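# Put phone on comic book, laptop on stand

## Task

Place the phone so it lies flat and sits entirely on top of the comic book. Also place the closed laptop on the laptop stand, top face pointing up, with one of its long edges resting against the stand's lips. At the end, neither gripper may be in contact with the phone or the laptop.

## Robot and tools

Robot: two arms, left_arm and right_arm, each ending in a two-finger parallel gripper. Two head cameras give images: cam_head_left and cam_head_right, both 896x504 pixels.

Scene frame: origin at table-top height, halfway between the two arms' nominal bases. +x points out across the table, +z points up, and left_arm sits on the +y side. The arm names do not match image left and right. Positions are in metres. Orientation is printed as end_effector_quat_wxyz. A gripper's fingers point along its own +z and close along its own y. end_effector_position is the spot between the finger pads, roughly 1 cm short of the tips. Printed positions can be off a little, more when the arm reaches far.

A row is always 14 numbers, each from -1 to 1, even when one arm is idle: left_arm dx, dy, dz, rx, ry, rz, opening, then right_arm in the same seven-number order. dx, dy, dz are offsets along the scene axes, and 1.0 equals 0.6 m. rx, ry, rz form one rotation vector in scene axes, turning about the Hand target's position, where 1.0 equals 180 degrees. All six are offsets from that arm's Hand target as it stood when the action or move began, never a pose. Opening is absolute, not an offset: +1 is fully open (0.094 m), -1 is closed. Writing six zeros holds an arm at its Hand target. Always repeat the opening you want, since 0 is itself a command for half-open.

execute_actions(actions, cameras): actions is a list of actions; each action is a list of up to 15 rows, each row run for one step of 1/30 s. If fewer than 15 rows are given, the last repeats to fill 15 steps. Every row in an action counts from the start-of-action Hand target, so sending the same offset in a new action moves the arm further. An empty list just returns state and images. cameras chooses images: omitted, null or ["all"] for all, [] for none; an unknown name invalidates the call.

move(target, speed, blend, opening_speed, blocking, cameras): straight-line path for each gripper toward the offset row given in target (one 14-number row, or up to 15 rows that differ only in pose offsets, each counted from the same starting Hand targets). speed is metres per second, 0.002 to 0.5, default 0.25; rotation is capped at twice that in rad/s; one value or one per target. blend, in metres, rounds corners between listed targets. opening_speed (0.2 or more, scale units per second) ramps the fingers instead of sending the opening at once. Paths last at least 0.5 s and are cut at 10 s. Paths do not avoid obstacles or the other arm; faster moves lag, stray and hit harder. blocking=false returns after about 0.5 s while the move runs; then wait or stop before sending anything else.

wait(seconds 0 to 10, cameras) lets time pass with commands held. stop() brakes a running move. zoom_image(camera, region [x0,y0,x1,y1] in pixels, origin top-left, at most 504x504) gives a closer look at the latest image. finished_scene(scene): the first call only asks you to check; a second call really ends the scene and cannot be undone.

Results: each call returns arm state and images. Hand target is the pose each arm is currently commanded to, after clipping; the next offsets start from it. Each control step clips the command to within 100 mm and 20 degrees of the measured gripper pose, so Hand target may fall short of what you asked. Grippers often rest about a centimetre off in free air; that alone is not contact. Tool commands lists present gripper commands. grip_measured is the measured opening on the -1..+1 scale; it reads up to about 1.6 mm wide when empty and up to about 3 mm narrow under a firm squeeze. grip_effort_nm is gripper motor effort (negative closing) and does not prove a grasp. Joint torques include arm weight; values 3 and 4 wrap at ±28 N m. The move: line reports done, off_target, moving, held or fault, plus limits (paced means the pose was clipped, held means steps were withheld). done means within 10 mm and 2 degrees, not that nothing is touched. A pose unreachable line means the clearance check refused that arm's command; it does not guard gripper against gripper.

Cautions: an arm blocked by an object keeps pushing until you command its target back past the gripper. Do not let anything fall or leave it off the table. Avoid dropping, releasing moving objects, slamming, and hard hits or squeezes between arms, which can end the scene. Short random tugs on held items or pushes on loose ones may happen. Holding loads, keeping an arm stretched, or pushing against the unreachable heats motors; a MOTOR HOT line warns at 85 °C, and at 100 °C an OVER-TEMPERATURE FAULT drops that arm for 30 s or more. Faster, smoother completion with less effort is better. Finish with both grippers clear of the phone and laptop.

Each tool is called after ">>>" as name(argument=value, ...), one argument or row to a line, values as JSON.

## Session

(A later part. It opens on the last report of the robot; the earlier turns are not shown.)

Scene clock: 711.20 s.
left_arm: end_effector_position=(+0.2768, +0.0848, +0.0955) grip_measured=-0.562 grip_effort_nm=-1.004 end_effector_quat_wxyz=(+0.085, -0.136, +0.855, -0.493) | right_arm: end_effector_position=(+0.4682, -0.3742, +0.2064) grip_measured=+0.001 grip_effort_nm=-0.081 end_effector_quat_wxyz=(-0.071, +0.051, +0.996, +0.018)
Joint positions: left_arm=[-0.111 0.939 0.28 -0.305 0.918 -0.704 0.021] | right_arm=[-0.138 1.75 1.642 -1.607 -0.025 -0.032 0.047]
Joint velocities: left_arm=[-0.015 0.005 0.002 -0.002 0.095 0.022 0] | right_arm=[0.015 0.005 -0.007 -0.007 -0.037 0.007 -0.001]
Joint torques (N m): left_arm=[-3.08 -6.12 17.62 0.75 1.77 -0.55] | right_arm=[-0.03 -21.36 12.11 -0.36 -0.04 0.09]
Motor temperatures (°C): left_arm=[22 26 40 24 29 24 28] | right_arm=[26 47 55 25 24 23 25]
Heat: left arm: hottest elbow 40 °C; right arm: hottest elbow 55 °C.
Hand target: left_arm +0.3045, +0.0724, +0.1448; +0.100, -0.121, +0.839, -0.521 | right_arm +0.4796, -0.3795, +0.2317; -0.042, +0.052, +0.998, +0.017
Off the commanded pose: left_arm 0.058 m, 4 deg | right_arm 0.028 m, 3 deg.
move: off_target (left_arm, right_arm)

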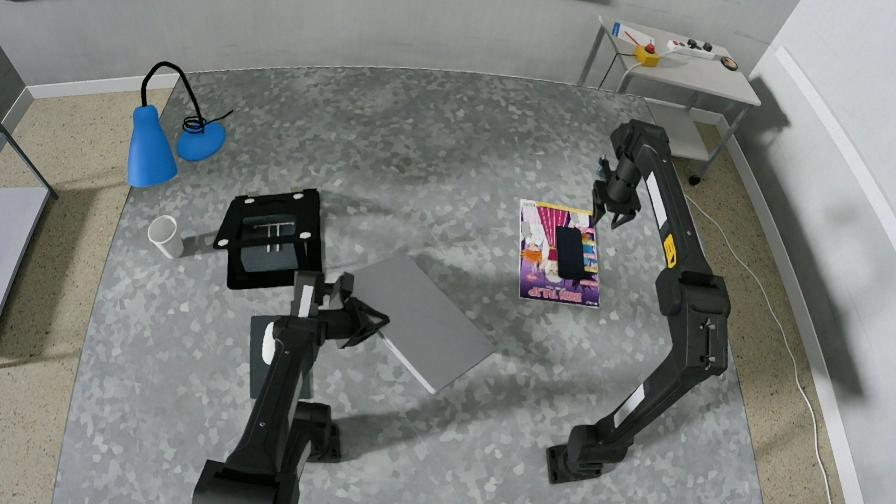

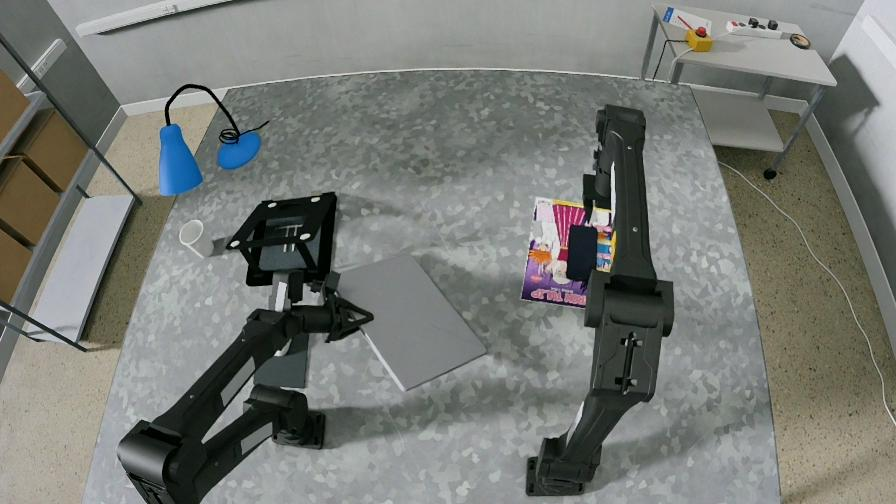

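>>> move(
  target=[
    [0.047,-0.005,0.03,0,0,0.06,-0.9,0,0,0,0,0,0,0],
  ],
  speed=0.08,
)

>>> zoom_image(
  camera="cam_head_left",
  region=[310, 220, 530, 400],
)

Scene clock: 721.60 s.
left_arm: end_effector_position=(+0.2933, +0.0804, +0.1054) grip_measured=-0.566 grip_effort_nm=-1.004 end_effector_quat_wxyz=(+0.112, -0.198, +0.851, -0.474) | right_arm: end_effector_position=(+0.4682, -0.3742, +0.2064) grip_measured=+0.001 grip_effort_nm=-0.081 end_effector_quat_wxyz=(-0.071, +0.051, +0.996, +0.018)
Joint positions: left_arm=[-0.184 0.878 0.28 -0.222 0.767 -0.927 0.02] | right_arm=[-0.138 1.75 1.642 -1.607 -0.025 -0.032 0.047]
Joint velocities: left_arm=[-0.005 -0.005 -0.002 0.007 -0.051 -0.007 0.001] | right_arm=[-0.005 -0.015 -0.007 -0.012 -0.007 0.022 0]
Joint torques (N m): left_arm=[-2.26 -6.42 18.15 2.92 0.89 -0.9] | right_arm=[-0.03 -21.3 12.11 -0.36 -0.04 0.09]
Motor temperatures (°C): left_arm=[22 26 43 24 30 24 28] | right_arm=[26 47 55 25 24 23 25]
Heat: left arm: hottest elbow 43 °C; right arm: hottest elbow 55 °C.
Hand target: left_arm +0.3328, +0.0692, +0.1635; +0.149, -0.200, +0.823, -0.510 | right_arm +0.4796, -0.3795, +0.2317; -0.042, +0.052, +0.998, +0.017
Off the commanded pose: left_arm 0.070 m, 7 deg | right_arm 0.028 m, 3 deg.
move: off_target (left_arm, right_arm)

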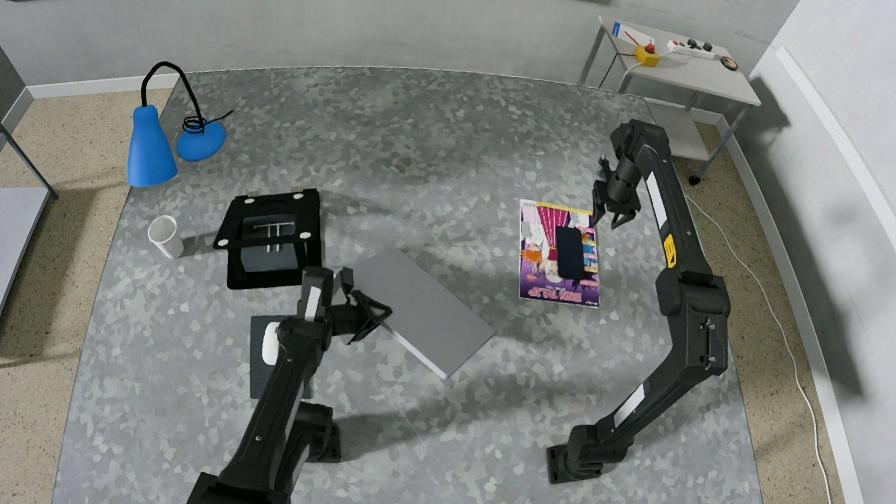

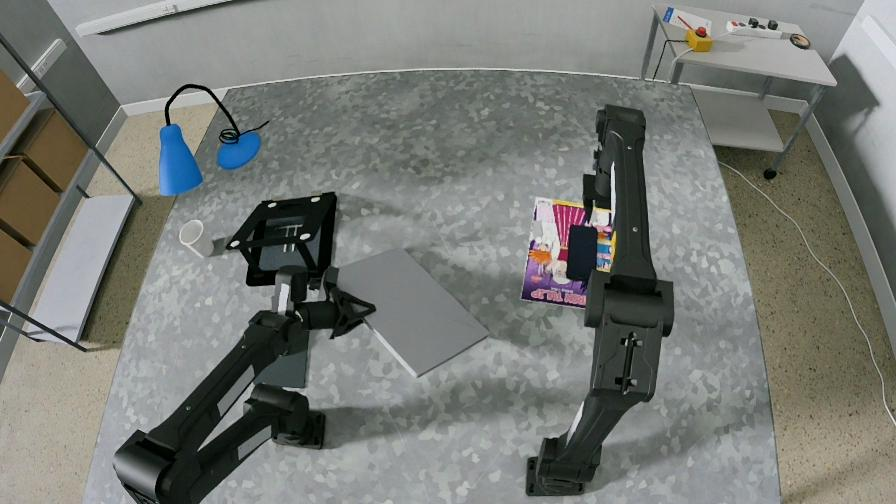

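Scaled by 2.291.

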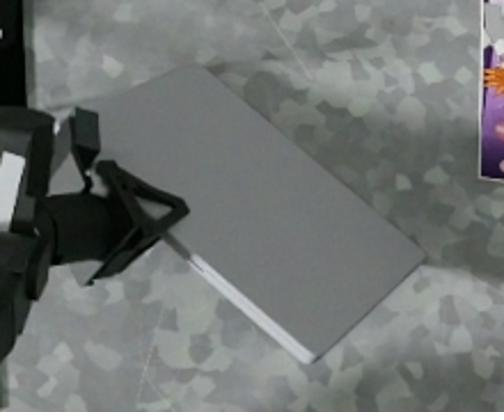

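>>> move(
  target=[
    [0.05,-0.005,0.0,0,0,0.065,-0.9,0,0,0,0,0,0,0],
  ],
  speed=0.08,
)

>>> zoom_image(
  camera="cam_head_left",
  region=[310, 220, 530, 400],
)

>>> zoom_image(
  camera="cam_head_right",
  region=[310, 220, 530, 400],
)

Scene clock: 726.07 s.
left_arm: end_effector_position=(+0.3230, +0.0782, +0.1117) grip_measured=-0.572 grip_effort_nm=-1.009 end_effector_quat_wxyz=(+0.159, -0.289, +0.827, -0.455) | right_arm: end_effector_position=(+0.4682, -0.3742, +0.2064) grip_measured=+0.001 grip_effort_nm=-0.085 end_effector_quat_wxyz=(-0.071, +0.051, +0.996, +0.018)
Joint positions: left_arm=[-0.275 0.881 0.28 -0.07 0.538 -1.184 0.02] | right_arm=[-0.138 1.75 1.642 -1.607 -0.025 -0.032 0.047]
Joint velocities: left_arm=[0.015 -0.005 -0.002 -0.012 -0.022 0.022 0.001] | right_arm=[-0.015 0.005 0.002 -0.017 -0.007 -0.051 0]
Joint torques (N m): left_arm=[-2.37 -5.07 17.29 3.69 -0.03 -0.52] | right_arm=[-0.03 -21.36 12.11 -0.35 -0.04 0.09]
Motor temperatures (°C): left_arm=[22 26 43 24 30 24 28] | right_arm=[26 47 55 25 24 23 25]
Heat: left arm: hottest elbow 43 °C; right arm: hottest elbow 55 °C.
Hand target: left_arm +0.3626, +0.0661, +0.1642; +0.201, -0.283, +0.797, -0.494 | right_arm +0.4796, -0.3795, +0.2317; -0.042, +0.052, +0.998, +0.017
Off the commanded pose: left_arm 0.066 m, 7 deg | right_arm 0.028 m, 3 deg.
move: off_target (left_arm, right_arm)

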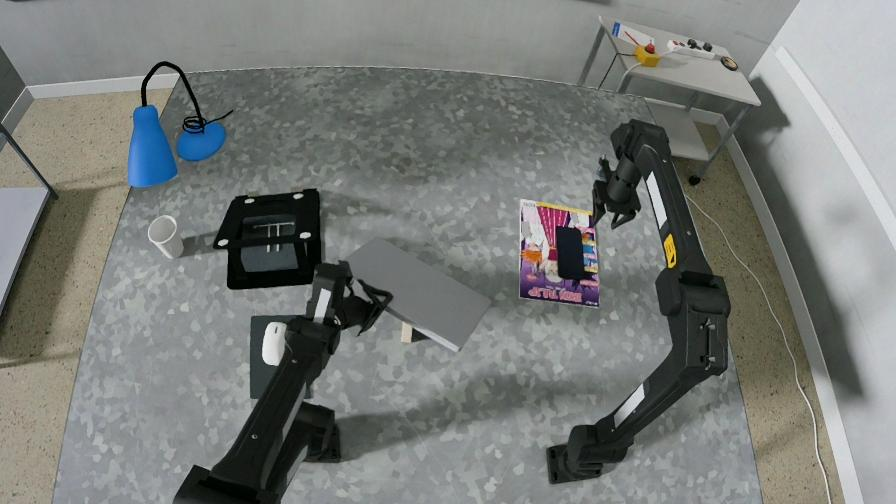

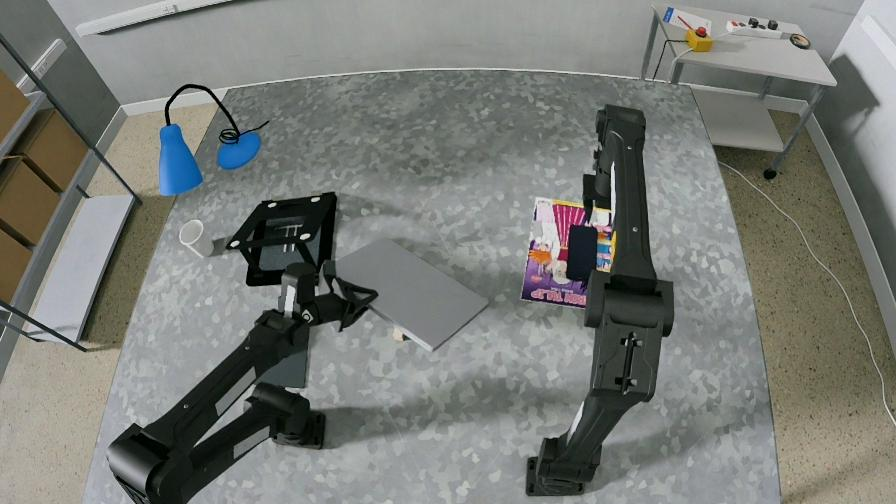

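Scaled by 2.291.

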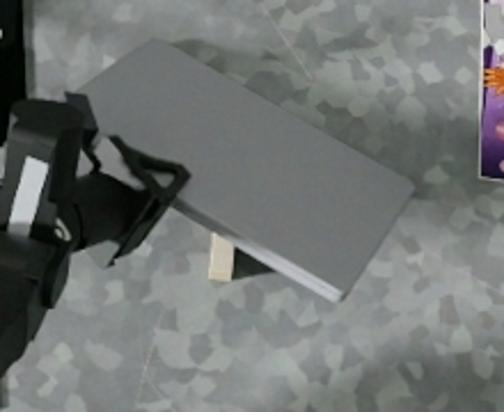

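Scaled by 2.291.

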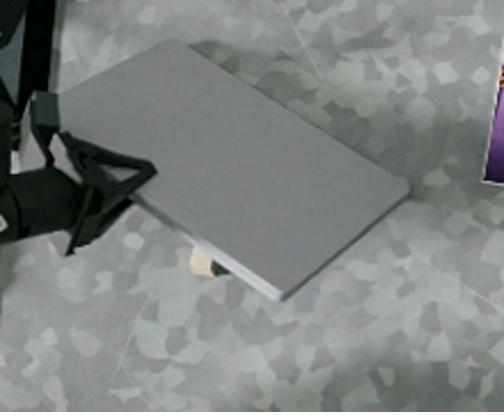

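>>> move(
  target=[
    [0.06,-0.005,0.01,0,0,0.065,-0.9,0,0,0,0,0,0,0],
  ],
  speed=0.08,
)

>>> zoom_image(
  camera="cam_head_left",
  region=[310, 200, 530, 380],
)

>>> zoom_image(
  camera="cam_head_right",
  region=[310, 200, 530, 380],
)

Scene clock: 734.87 s.
left_arm: end_effector_position=(+0.3514, +0.0789, +0.1150) grip_measured=-0.642 grip_effort_nm=-1.004 end_effector_quat_wxyz=(+0.195, -0.398, +0.781, -0.440) | right_arm: end_effector_position=(+0.4682, -0.3742, +0.2064) grip_measured=+0.001 grip_effort_nm=-0.076 end_effector_quat_wxyz=(-0.071, +0.051, +0.996, +0.018)
Joint positions: left_arm=[-0.364 0.927 0.296 0.037 0.291 -1.433 0.017] | right_arm=[-0.138 1.75 1.642 -1.607 -0.025 -0.032 0.047]
Joint velocities: left_arm=[-0.005 -0.005 -0.007 -0.012 -0.007 -0.037 0] | right_arm=[-0.005 -0.005 -0.007 -0.007 0.007 0.022 -0.001]
Joint torques (N m): left_arm=[-1.79 -4.07 19.21 3.17 -0.92 0.36] | right_arm=[-0.03 -21.36 12.14 -0.38 -0.04 0.09]
Motor temperatures (°C): left_arm=[22 26 43 24 29 24 28] | right_arm=[26 47 55 25 24 23 25]
Heat: left arm: hottest elbow 43 °C; right arm: hottest elbow 55 °C.
Hand target: left_arm +0.3984, +0.0628, +0.1707; +0.250, -0.363, +0.763, -0.473 | right_arm +0.4796, -0.3795, +0.2317; -0.042, +0.052, +0.998, +0.017
Off the commanded pose: left_arm 0.074 m, 8 deg | right_arm 0.028 m, 3 deg.
move: off_target (left_arm, right_arm)

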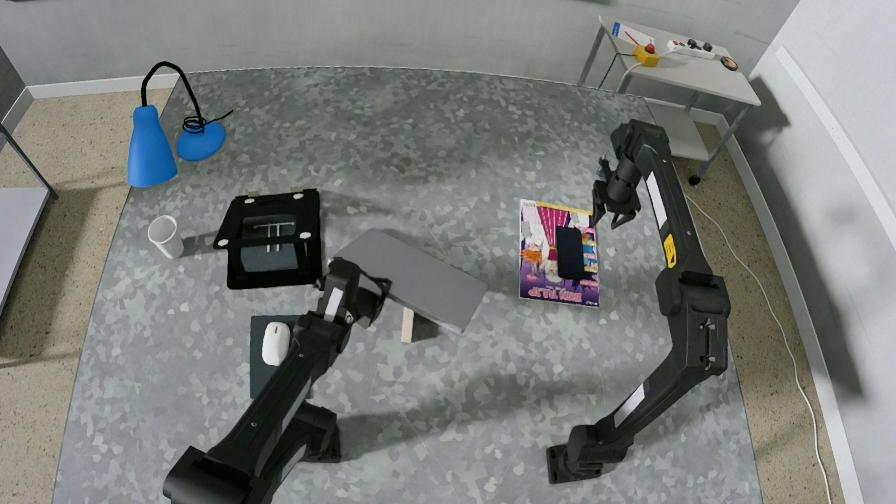

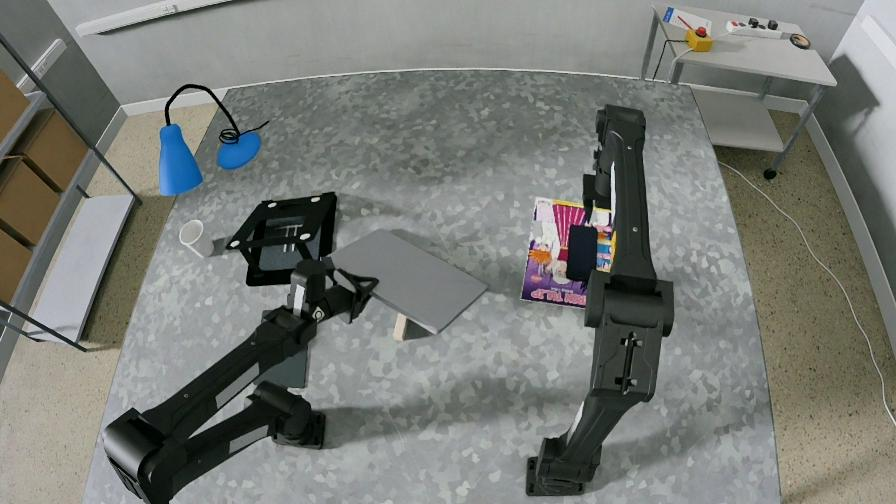

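Scaled by 2.291.

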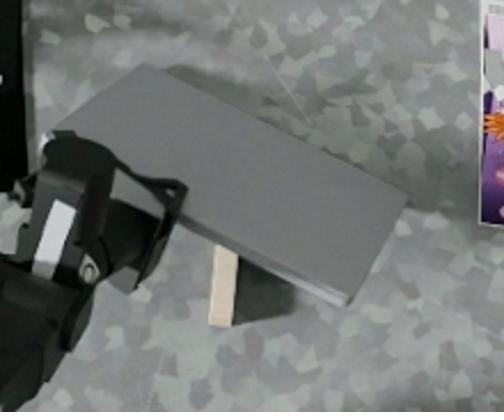

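Scaled by 2.291.

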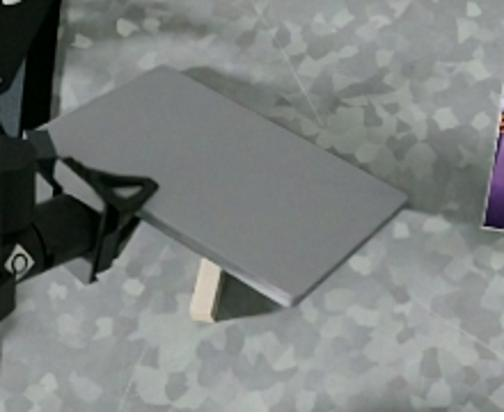

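>>> move(
  target=[
    [0.0,-0.06,0.0,0,0,0,-0.9,0,0,0,0,0,0,0],
    [0.01,-0.075,0.0,0,0,0.06,-0.9,0,0,0,0,0,0,0],
  ],
  speed=0.08,
)

>>> zoom_image(
  camera="cam_head_left",
  region=[310, 200, 530, 380],
)

>>> zoom_image(
  camera="cam_head_right",
  region=[310, 200, 530, 380],
)

Scene clock: 742.17 s.
left_arm: end_effector_position=(+0.3636, +0.0441, +0.1162) grip_measured=-0.647 grip_effort_nm=-1.004 end_effector_quat_wxyz=(+0.257, -0.459, +0.747, -0.407) | right_arm: end_effector_position=(+0.4682, -0.3742, +0.2064) grip_measured=+0.001 grip_effort_nm=-0.076 end_effector_quat_wxyz=(-0.071, +0.051, +0.996, +0.018)
Joint positions: left_arm=[-0.617 1.024 0.342 0.11 -0.112 -1.63 0.017] | right_arm=[-0.138 1.75 1.642 -1.607 -0.025 -0.032 0.047]
Joint velocities: left_arm=[0.005 -0.015 0.007 0.012 0.051 -0.051 0] | right_arm=[-0.015 -0.005 -0.012 -0.002 0.007 -0.007 0.003]
Joint torques (N m): left_arm=[-1.96 -5.01 18.61 2.77 -0.94 0.46] | right_arm=[0.03 -21.42 12.11 -0.36 -0.04 0.09]
Motor temperatures (°C): left_arm=[22 26 44 24 29 24 28] | right_arm=[26 47 55 25 24 23 25]
Heat: left arm: hottest elbow 44 °C; right arm: hottest elbow 55 °C.
Hand target: left_arm +0.4037, +0.0180, +0.1708; +0.294, -0.433, +0.725, -0.448 | right_arm +0.4796, -0.3795, +0.2317; -0.042, +0.052, +0.998, +0.017
Off the commanded pose: left_arm 0.073 m, 7 deg | right_arm 0.028 m, 3 deg.
move: off_target (left_arm, right_arm)

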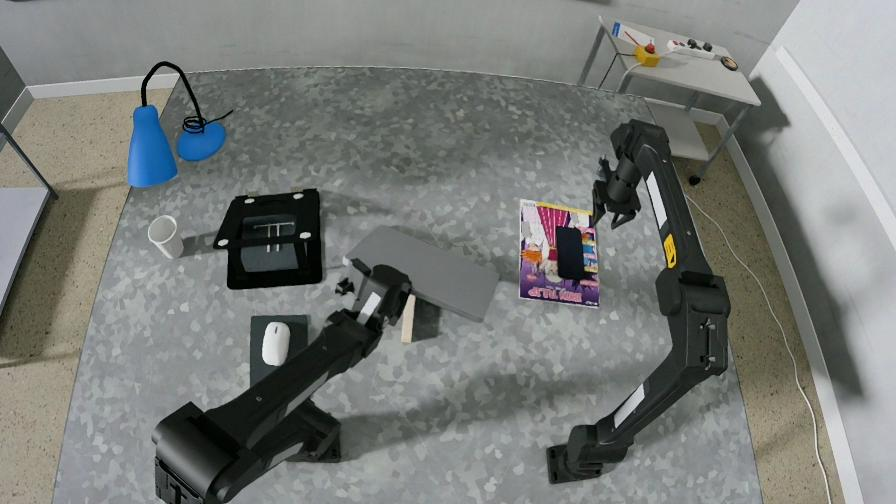

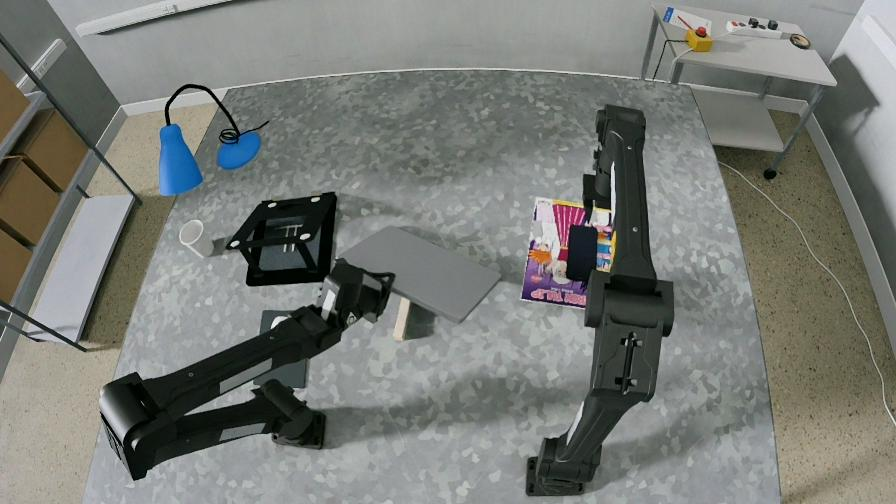

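Scaled by 2.291.

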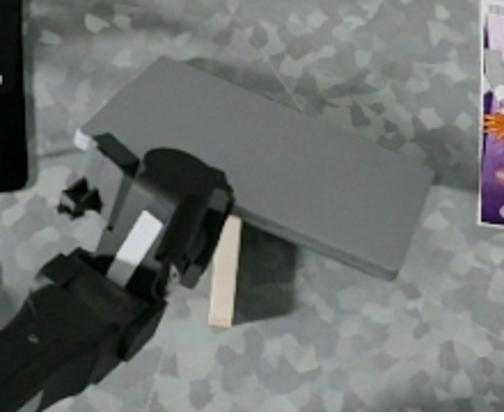

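Scaled by 2.291.

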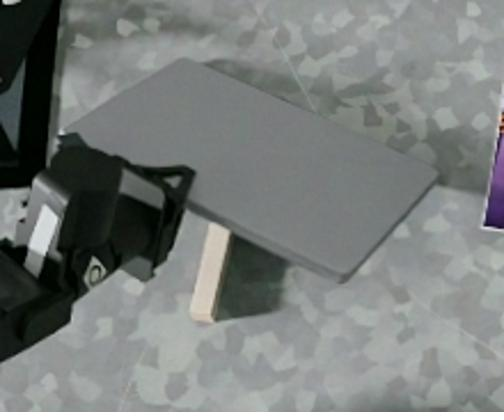

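>>> move(
  target=[
    [0,0,0,0,0,0,-0.9,-0.299,0.2325,-0.05,0.491,-0.042,-0.224,-0.1],
  ],
  speed=0.25,
  opening_speed=0.5,
)

Scene clock: 776.03 s.
left_arm: end_effector_position=(+0.3636, +0.0441, +0.1161) grip_measured=-0.647 grip_effort_nm=-1.013 end_effector_quat_wxyz=(+0.258, -0.460, +0.746, -0.406) | right_arm: end_effector_position=(+0.3032, -0.2454, +0.2053) grip_measured=-0.099 grip_effort_nm=-0.081 end_effector_quat_wxyz=(-0.040, +0.272, +0.657, +0.702)
Joint positions: left_arm=[-0.619 1.024 0.342 0.11 -0.116 -1.632 0.017] | right_arm=[-0.34 1.282 0.629 -0.798 -1.558 0.57 0.042]
Joint velocities: left_arm=[0.015 -0.015 -0.007 -0.012 0.081 -0.022 0.001] | right_arm=[-0.005 -0.015 -0.012 0.002 -0.051 -0.007 -0.001]
Joint torques (N m): left_arm=[-1.38 -5.25 18.95 2.85 -0.79 0.48] | right_arm=[1.03 -10.52 6.05 0.65 -0.64 0.11]
Motor temperatures (°C): left_arm=[22 26 51 24 29 24 29] | right_arm=[26 47 55 25 24 23 25]
Heat: left arm: hottest elbow 51 °C; right arm: hottest elbow 55 °C.
Hand target: left_arm +0.4037, +0.0181, +0.1707; +0.294, -0.433, +0.725, -0.448 | right_arm +0.2986, -0.2407, +0.2051; +0.009, +0.313, +0.633, +0.708
Off the commanded pose: left_arm 0.073 m, 8 deg | right_arm 0.007 m, 7 deg.
move: off_target (left_arm, right_arm)

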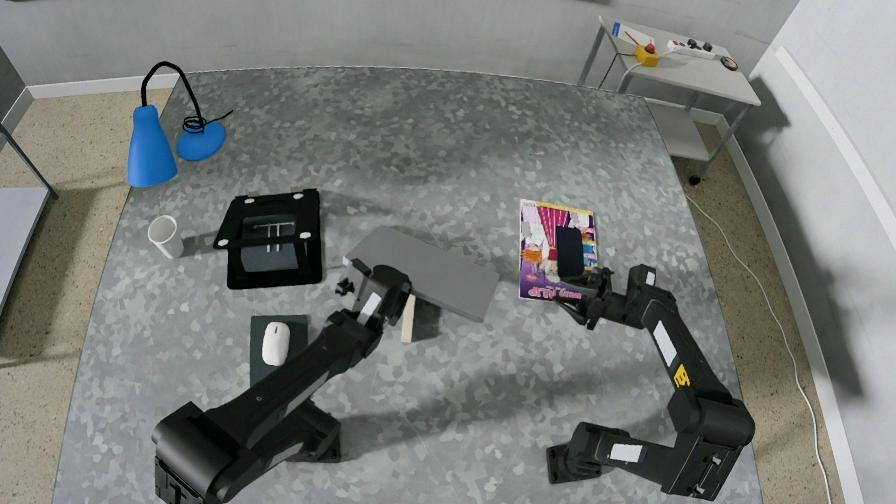

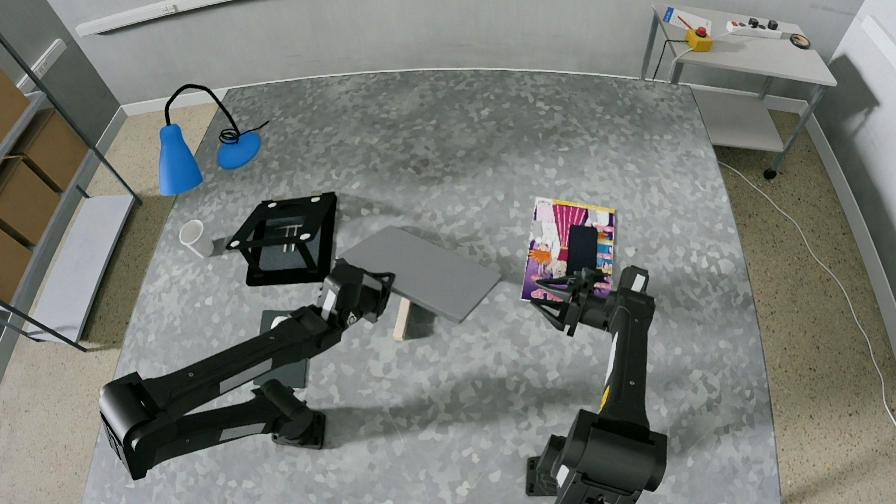

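>>> move(
  target=[
    [0,0,0,0,0,0,-0.9,0.03,0.08,-0.11,0,0,0,-0.1],
  ],
  speed=0.12,
)

>>> zoom_image(
  camera="cam_head_left",
  region=[400, 220, 620, 380],
)

>>> zoom_image(
  camera="cam_head_right",
  region=[400, 220, 620, 380],
)

Scene clock: 784.57 s.
left_arm: end_effector_position=(+0.3636, +0.0441, +0.1161) grip_measured=-0.647 grip_effort_nm=-1.009 end_effector_quat_wxyz=(+0.258, -0.460, +0.746, -0.406) | right_arm: end_effector_position=(+0.3173, -0.1968, +0.1454) grip_measured=-0.099 grip_effort_nm=-0.071 end_effector_quat_wxyz=(+0.018, +0.305, +0.641, +0.704)
Joint positions: left_arm=[-0.619 1.024 0.342 0.11 -0.116 -1.632 0.017] | right_arm=[-0.146 1.536 0.285 1.226 -1.241 1.965 0.042]
Joint velocities: left_arm=[-0.005 -0.005 -0.007 -0.017 -0.11 0.037 -0.001] | right_arm=[0.015 -0.005 -0.002 -0.007 -0.007 0.007 -0.002]
Joint torques (N m): left_arm=[-2.2 -4.48 18.82 2.88 -0.82 0.48] | right_arm=[1.38 -7.71 3.02 1.83 0.07 0.17]
Motor temperatures (°C): left_arm=[22 26 52 24 29 24 29] | right_arm=[26 45 53 25 24 23 25]
Heat: left arm: hottest elbow 52 °C; right arm: hottest elbow 53 °C.
Hand target: left_arm +0.4036, +0.0181, +0.1707; +0.294, -0.433, +0.725, -0.448 | right_arm +0.3124, -0.1919, +0.1373; +0.005, +0.311, +0.640, +0.703
Off the commanded pose: left_arm 0.072 m, 7 deg | right_arm 0.008 m, 2 deg.
move: off_target (left_arm)

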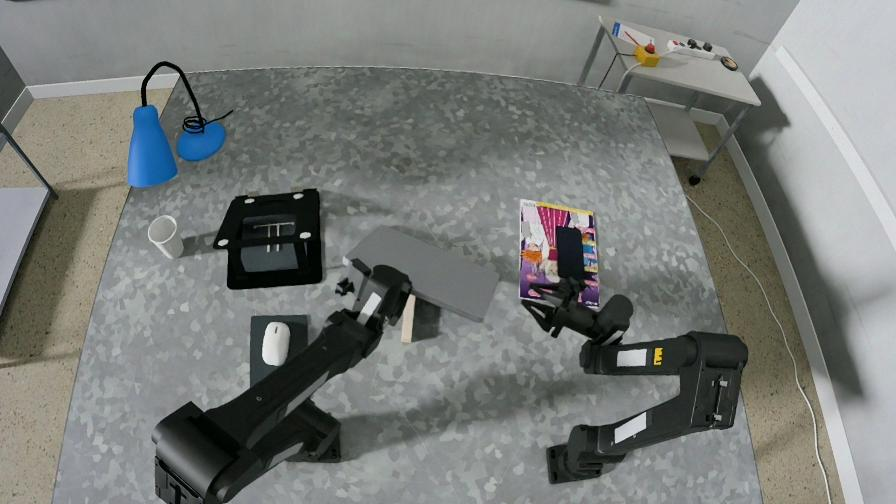

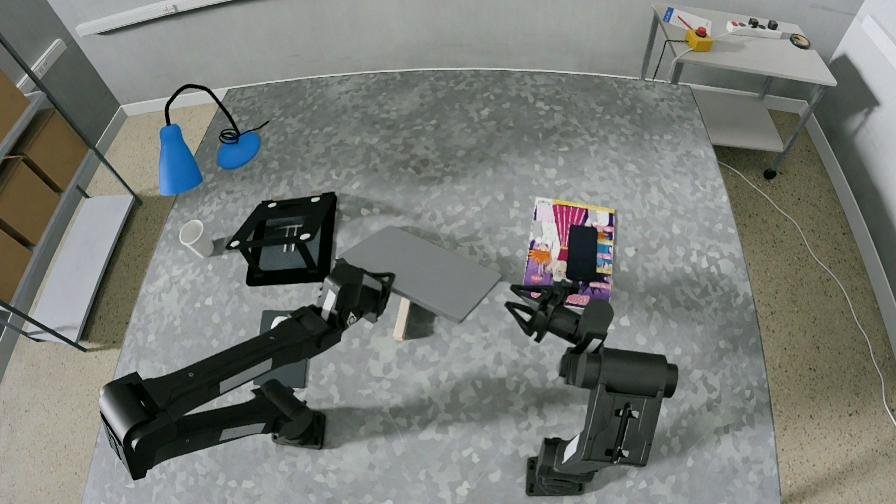

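Scaled by 2.291.

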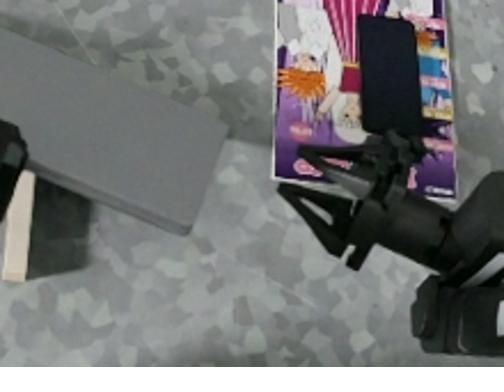

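Scaled by 2.291.

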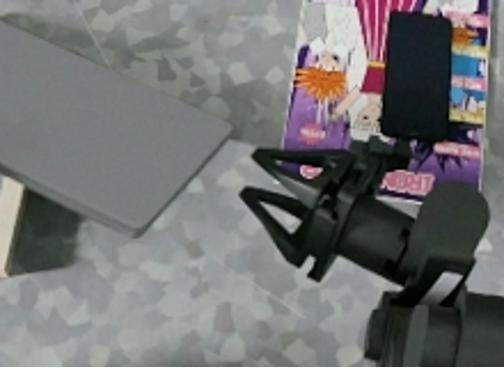

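>>> move(
  target=[
    [0,0,0,0,0,0,-0.9,0,0,0.05,0.042,0.09,0,-0.1],
  ],
  speed=0.2,
  cameras=[],
)

Scene clock: 794.23 s.
left_arm: end_effector_position=(+0.3636, +0.0441, +0.1161) grip_measured=-0.647 grip_effort_nm=-1.009 end_effector_quat_wxyz=(+0.258, -0.460, +0.746, -0.406) | right_arm: end_effector_position=(+0.3016, -0.1937, +0.1529) grip_measured=-0.099 grip_effort_nm=-0.076 end_effector_quat_wxyz=(-0.109, +0.419, +0.605, +0.668)
Joint positions: left_arm=[-0.619 1.024 0.342 0.11 -0.116 -1.632 0.017] | right_arm=[-0.146 1.308 0.285 0.748 -1.257 2.075 0.042]
Joint velocities: left_arm=[-0.005 -0.005 0.002 -0.002 -0.066 -0.022 -0.001] | right_arm=[-0.005 0.005 0.002 0.012 -0.037 -0.11 0]
Joint torques (N m): left_arm=[-2.2 -4.78 18.82 2.95 -0.79 0.44] | right_arm=[1.14 -8.76 8.36 0.96 -0.23 0.17]
Motor temperatures (°C): left_arm=[22 26 53 24 29 24 29] | right_arm=[26 44 52 25 24 23 25]
Heat: left arm: hottest elbow 53 °C; right arm: hottest elbow 52 °C.
Hand target: left_arm +0.4036, +0.0180, +0.1707; +0.294, -0.433, +0.725, -0.448 | right_arm +0.3134, -0.1921, +0.1676; -0.106, +0.406, +0.586, +0.693
Off the commanded pose: left_arm 0.073 m, 7 deg | right_arm 0.018 m, 4 deg.
joint sent to its limit (right arm) — joint 6 (wrist roll), upper limit. The joint targets are off in orientation, not in position.
move: off_target (left_arm, right_arm)
No camera images: "cameras" was empty.

>>> move(
  target=[
    [0,0,0,0,0,0,-0.9,0,0,0.03,-0.14,-0.302,0,-0.1],
    [0,0,0,0,0,0,-0.9,0,0,0.04,-0.28,-0.604,0,-0.1],
    [0,0,0,0,0,0,-0.9,0,0,0.0,-0.4175,-0.9,0,-0.1],
  ],
  speed=0.4,
)

Scene clock: 802.57 s.
left_arm: end_effector_position=(+0.3636, +0.0441, +0.1161) grip_measured=-0.647 grip_effort_nm=-1.009 end_effector_quat_wxyz=(+0.258, -0.460, +0.746, -0.406) | right_arm: end_effector_position=(+0.3081, -0.1926, +0.1598) grip_measured=-0.099 grip_effort_nm=-0.081 end_effector_quat_wxyz=(+0.697, -0.576, +0.405, +0.138)
Joint positions: left_arm=[-0.619 1.024 0.342 0.11 -0.116 -1.632 0.017] | right_arm=[-0.146 1.494 0.285 1.243 -1.294 -0.731 0.042]
Joint velocities: left_arm=[0.005 -0.005 0.002 0.007 -0.022 0.037 -0.001] | right_arm=[-0.034 -0.005 -0.012 -0.007 -0.022 -0.007 0]
Joint torques (N m): left_arm=[-1.9 -5.01 18.78 2.86 -0.76 0.45] | right_arm=[0.91 -10.29 5.16 0.84 0.11 0.15]
Motor temperatures (°C): left_arm=[22 26 54 24 29 24 29] | right_arm=[26 43 50 25 24 23 25]
Heat: left arm: hottest elbow 54 °C; right arm: hottest elbow 50 °C.
Hand target: left_arm +0.4037, +0.0181, +0.1707; +0.294, -0.433, +0.725, -0.448 | right_arm +0.3129, -0.1922, +0.1670; +0.700, -0.581, +0.396, +0.129
Off the commanded pose: left_arm 0.073 m, 7 deg | right_arm 0.009 m, 2 deg.
move: off_target (left_arm)

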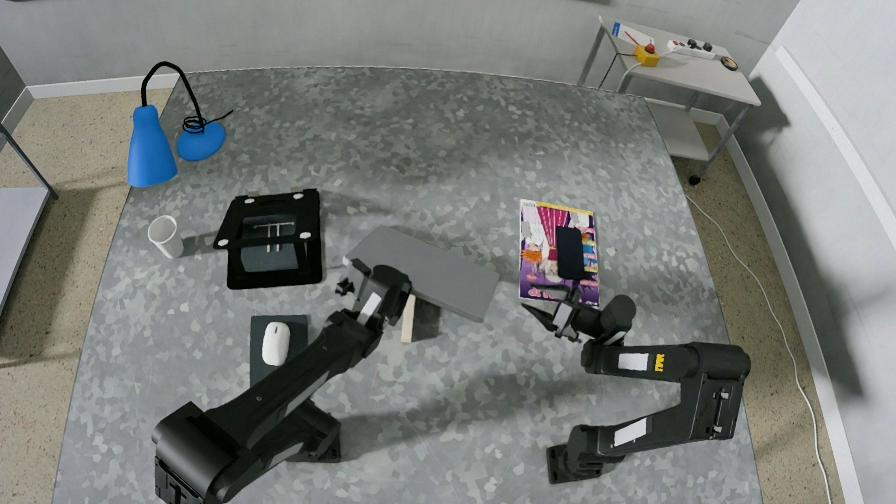

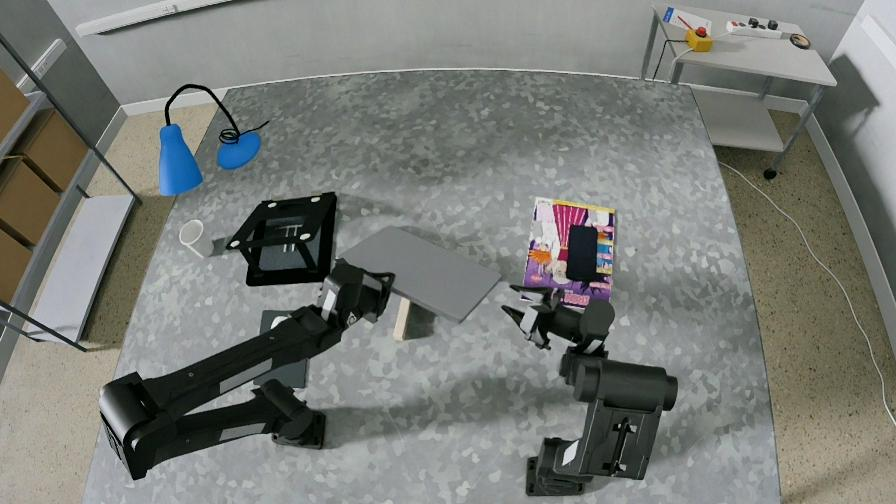

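>>> move(
  target=[
    [0,0,0,0,0,0,-0.9,0.005,0.0,-0.14,-0.044,-0.096,0,-0.1],
  ],
  speed=0.12,
)

>>> zoom_image(
  camera="cam_head_left",
  region=[400, 220, 620, 380],
)

>>> zoom_image(
  camera="cam_head_right",
  region=[400, 220, 620, 380],
)

Scene clock: 808.13 s.
left_arm: end_effector_position=(+0.3636, +0.0441, +0.1161) grip_measured=-0.647 grip_effort_nm=-1.004 end_effector_quat_wxyz=(+0.258, -0.460, +0.746, -0.406) | right_arm: end_effector_position=(+0.3105, -0.1930, +0.0871) grip_measured=-0.099 grip_effort_nm=-0.076 end_effector_quat_wxyz=(+0.706, -0.641, +0.302, +0.016)
Joint positions: left_arm=[-0.619 1.024 0.342 0.11 -0.116 -1.632 0.017] | right_arm=[-0.146 1.879 0.299 1.566 -1.294 -1.121 0.042]
Joint velocities: left_arm=[-0.005 -0.015 -0.017 0.002 -0.081 0.037 0] | right_arm=[-0.015 -0.015 -0.002 0.007 -0.037 0.007 -0.001]
Joint torques (N m): left_arm=[-2.2 -5.3 18.7 3.03 -0.79 0.42] | right_arm=[0.97 -9.52 1.92 1.78 -0.02 0.13]
Motor temperatures (°C): left_arm=[22 26 54 24 29 24 29] | right_arm=[26 43 50 25 24 23 25]
Heat: left arm: hottest elbow 54 °C; right arm: hottest elbow 50 °C.
Hand target: left_arm +0.4037, +0.0181, +0.1707; +0.294, -0.433, +0.725, -0.448 | right_arm +0.3143, -0.1917, +0.0830; +0.710, -0.640, +0.294, +0.013
Off the commanded pose: left_arm 0.073 m, 7 deg | right_arm 0.007 m, 1 deg.
joint sent to its limit (right arm) — joint 4 (wrist pitch), upper limit. The joint targets still meet the commanded pose.
move: off_target (left_arm)

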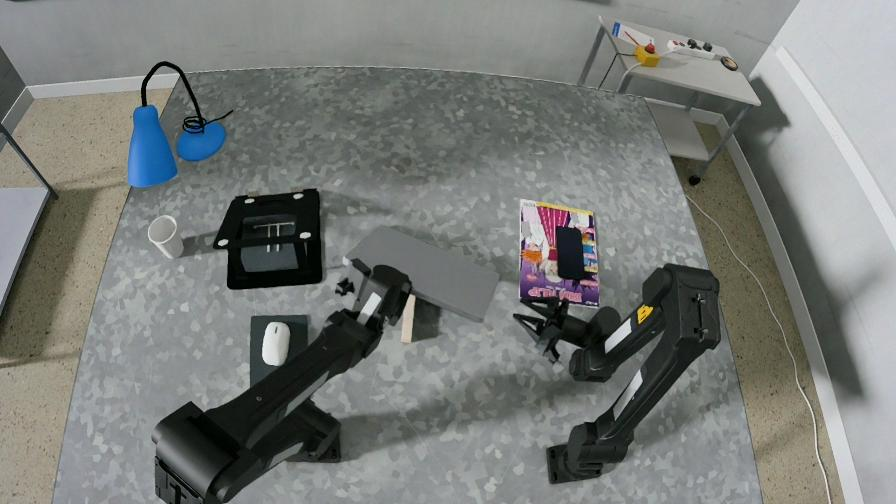

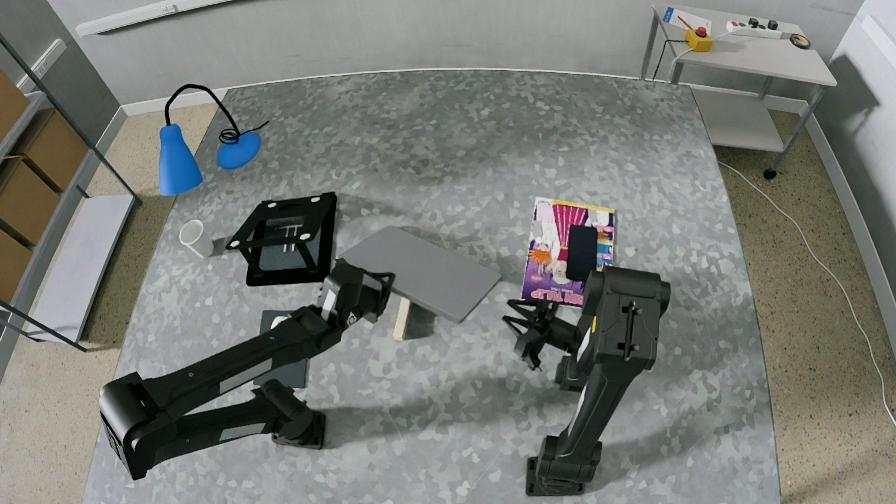

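Scaled by 2.291.

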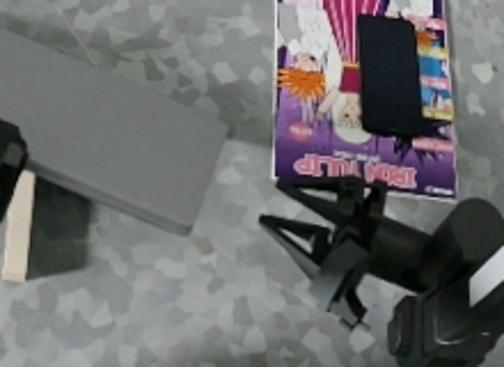

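Scaled by 2.291.

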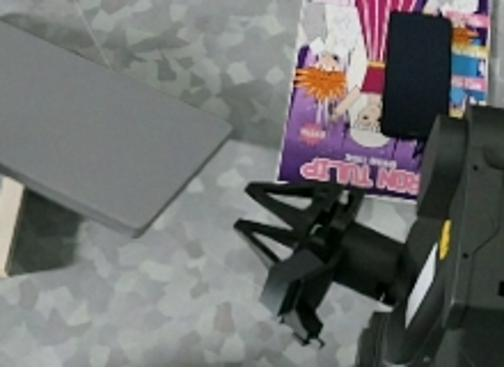

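>>> move(
  target=[
    [0,0,0,0,0,0,-0.9,0.016,0.022,-0.005,0,0,0,-0.1],
  ],
  speed=0.08,
)

>>> zoom_image(
  camera="cam_head_left",
  region=[450, 240, 570, 360],
)

>>> zoom_image(
  camera="cam_head_right",
  region=[430, 240, 550, 360],
)

Scene clock: 820.27 s.
left_arm: end_effector_position=(+0.3636, +0.0441, +0.1161) grip_measured=-0.647 grip_effort_nm=-1.004 end_effector_quat_wxyz=(+0.258, -0.460, +0.746, -0.406) | right_arm: end_effector_position=(+0.3206, -0.1825, +0.0846) grip_measured=-0.099 grip_effort_nm=-0.076 end_effector_quat_wxyz=(+0.706, -0.641, +0.301, +0.012)
Joint positions: left_arm=[-0.619 1.024 0.342 0.11 -0.116 -1.632 0.017] | right_arm=[-0.103 1.896 0.322 1.567 -1.247 -1.122 0.042]
Joint velocities: left_arm=[-0.005 -0.005 -0.007 -0.007 -0.051 -0.037 0.001] | right_arm=[-0.015 -0.015 -0.012 -0.017 -0.007 -0.066 -0.002]
Joint torques (N m): left_arm=[-2.08 -5.13 18.61 2.88 -0.79 0.45] | right_arm=[1.55 -9.76 2.04 1.72 0.12 0.19]
Motor temperatures (°C): left_arm=[22 26 55 24 29 24 29] | right_arm=[26 42 48 25 24 23 25]
Heat: left arm: hottest elbow 55 °C; right arm: hottest elbow 48 °C.
Hand target: left_arm +0.4037, +0.0181, +0.1707; +0.294, -0.433, +0.725, -0.448 | right_arm +0.3240, -0.1786, +0.0800; +0.710, -0.640, +0.294, +0.013
Off the commanded pose: left_arm 0.073 m, 7 deg | right_arm 0.007 m, 1 deg.
joint sent to its limit (right arm) — joint 4 (wrist pitch), upper limit. The joint targets still meet the commanded pose.
move: off_target (left_arm)

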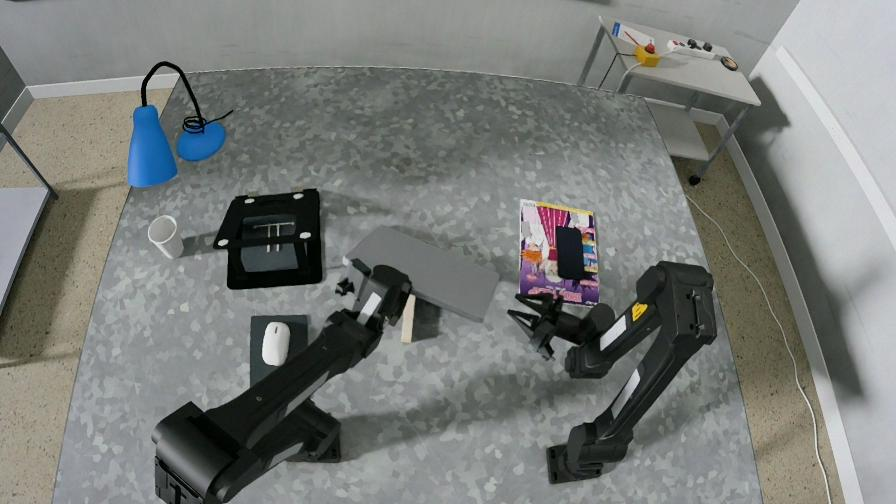

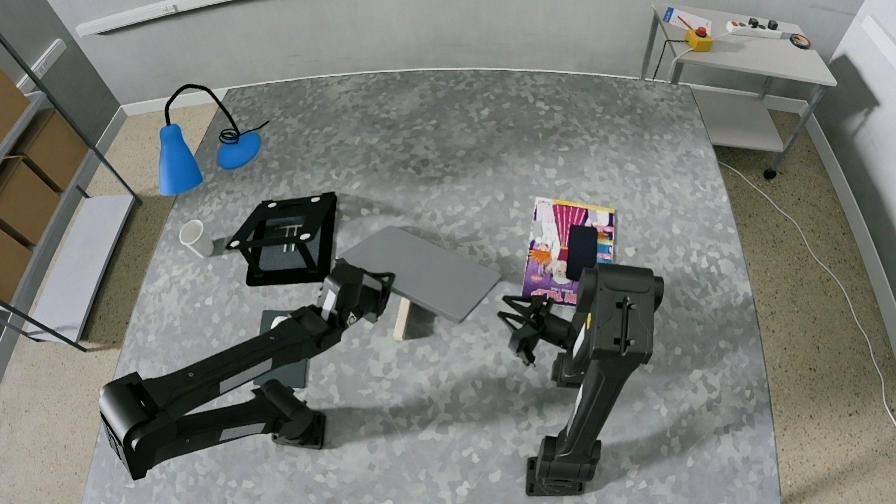

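Scaled by 4.200.

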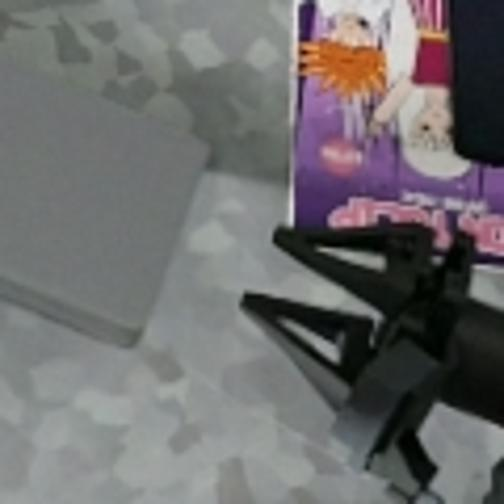

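Scaled by 4.200.

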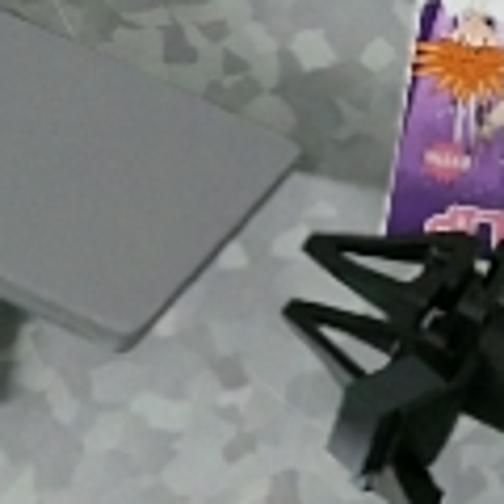

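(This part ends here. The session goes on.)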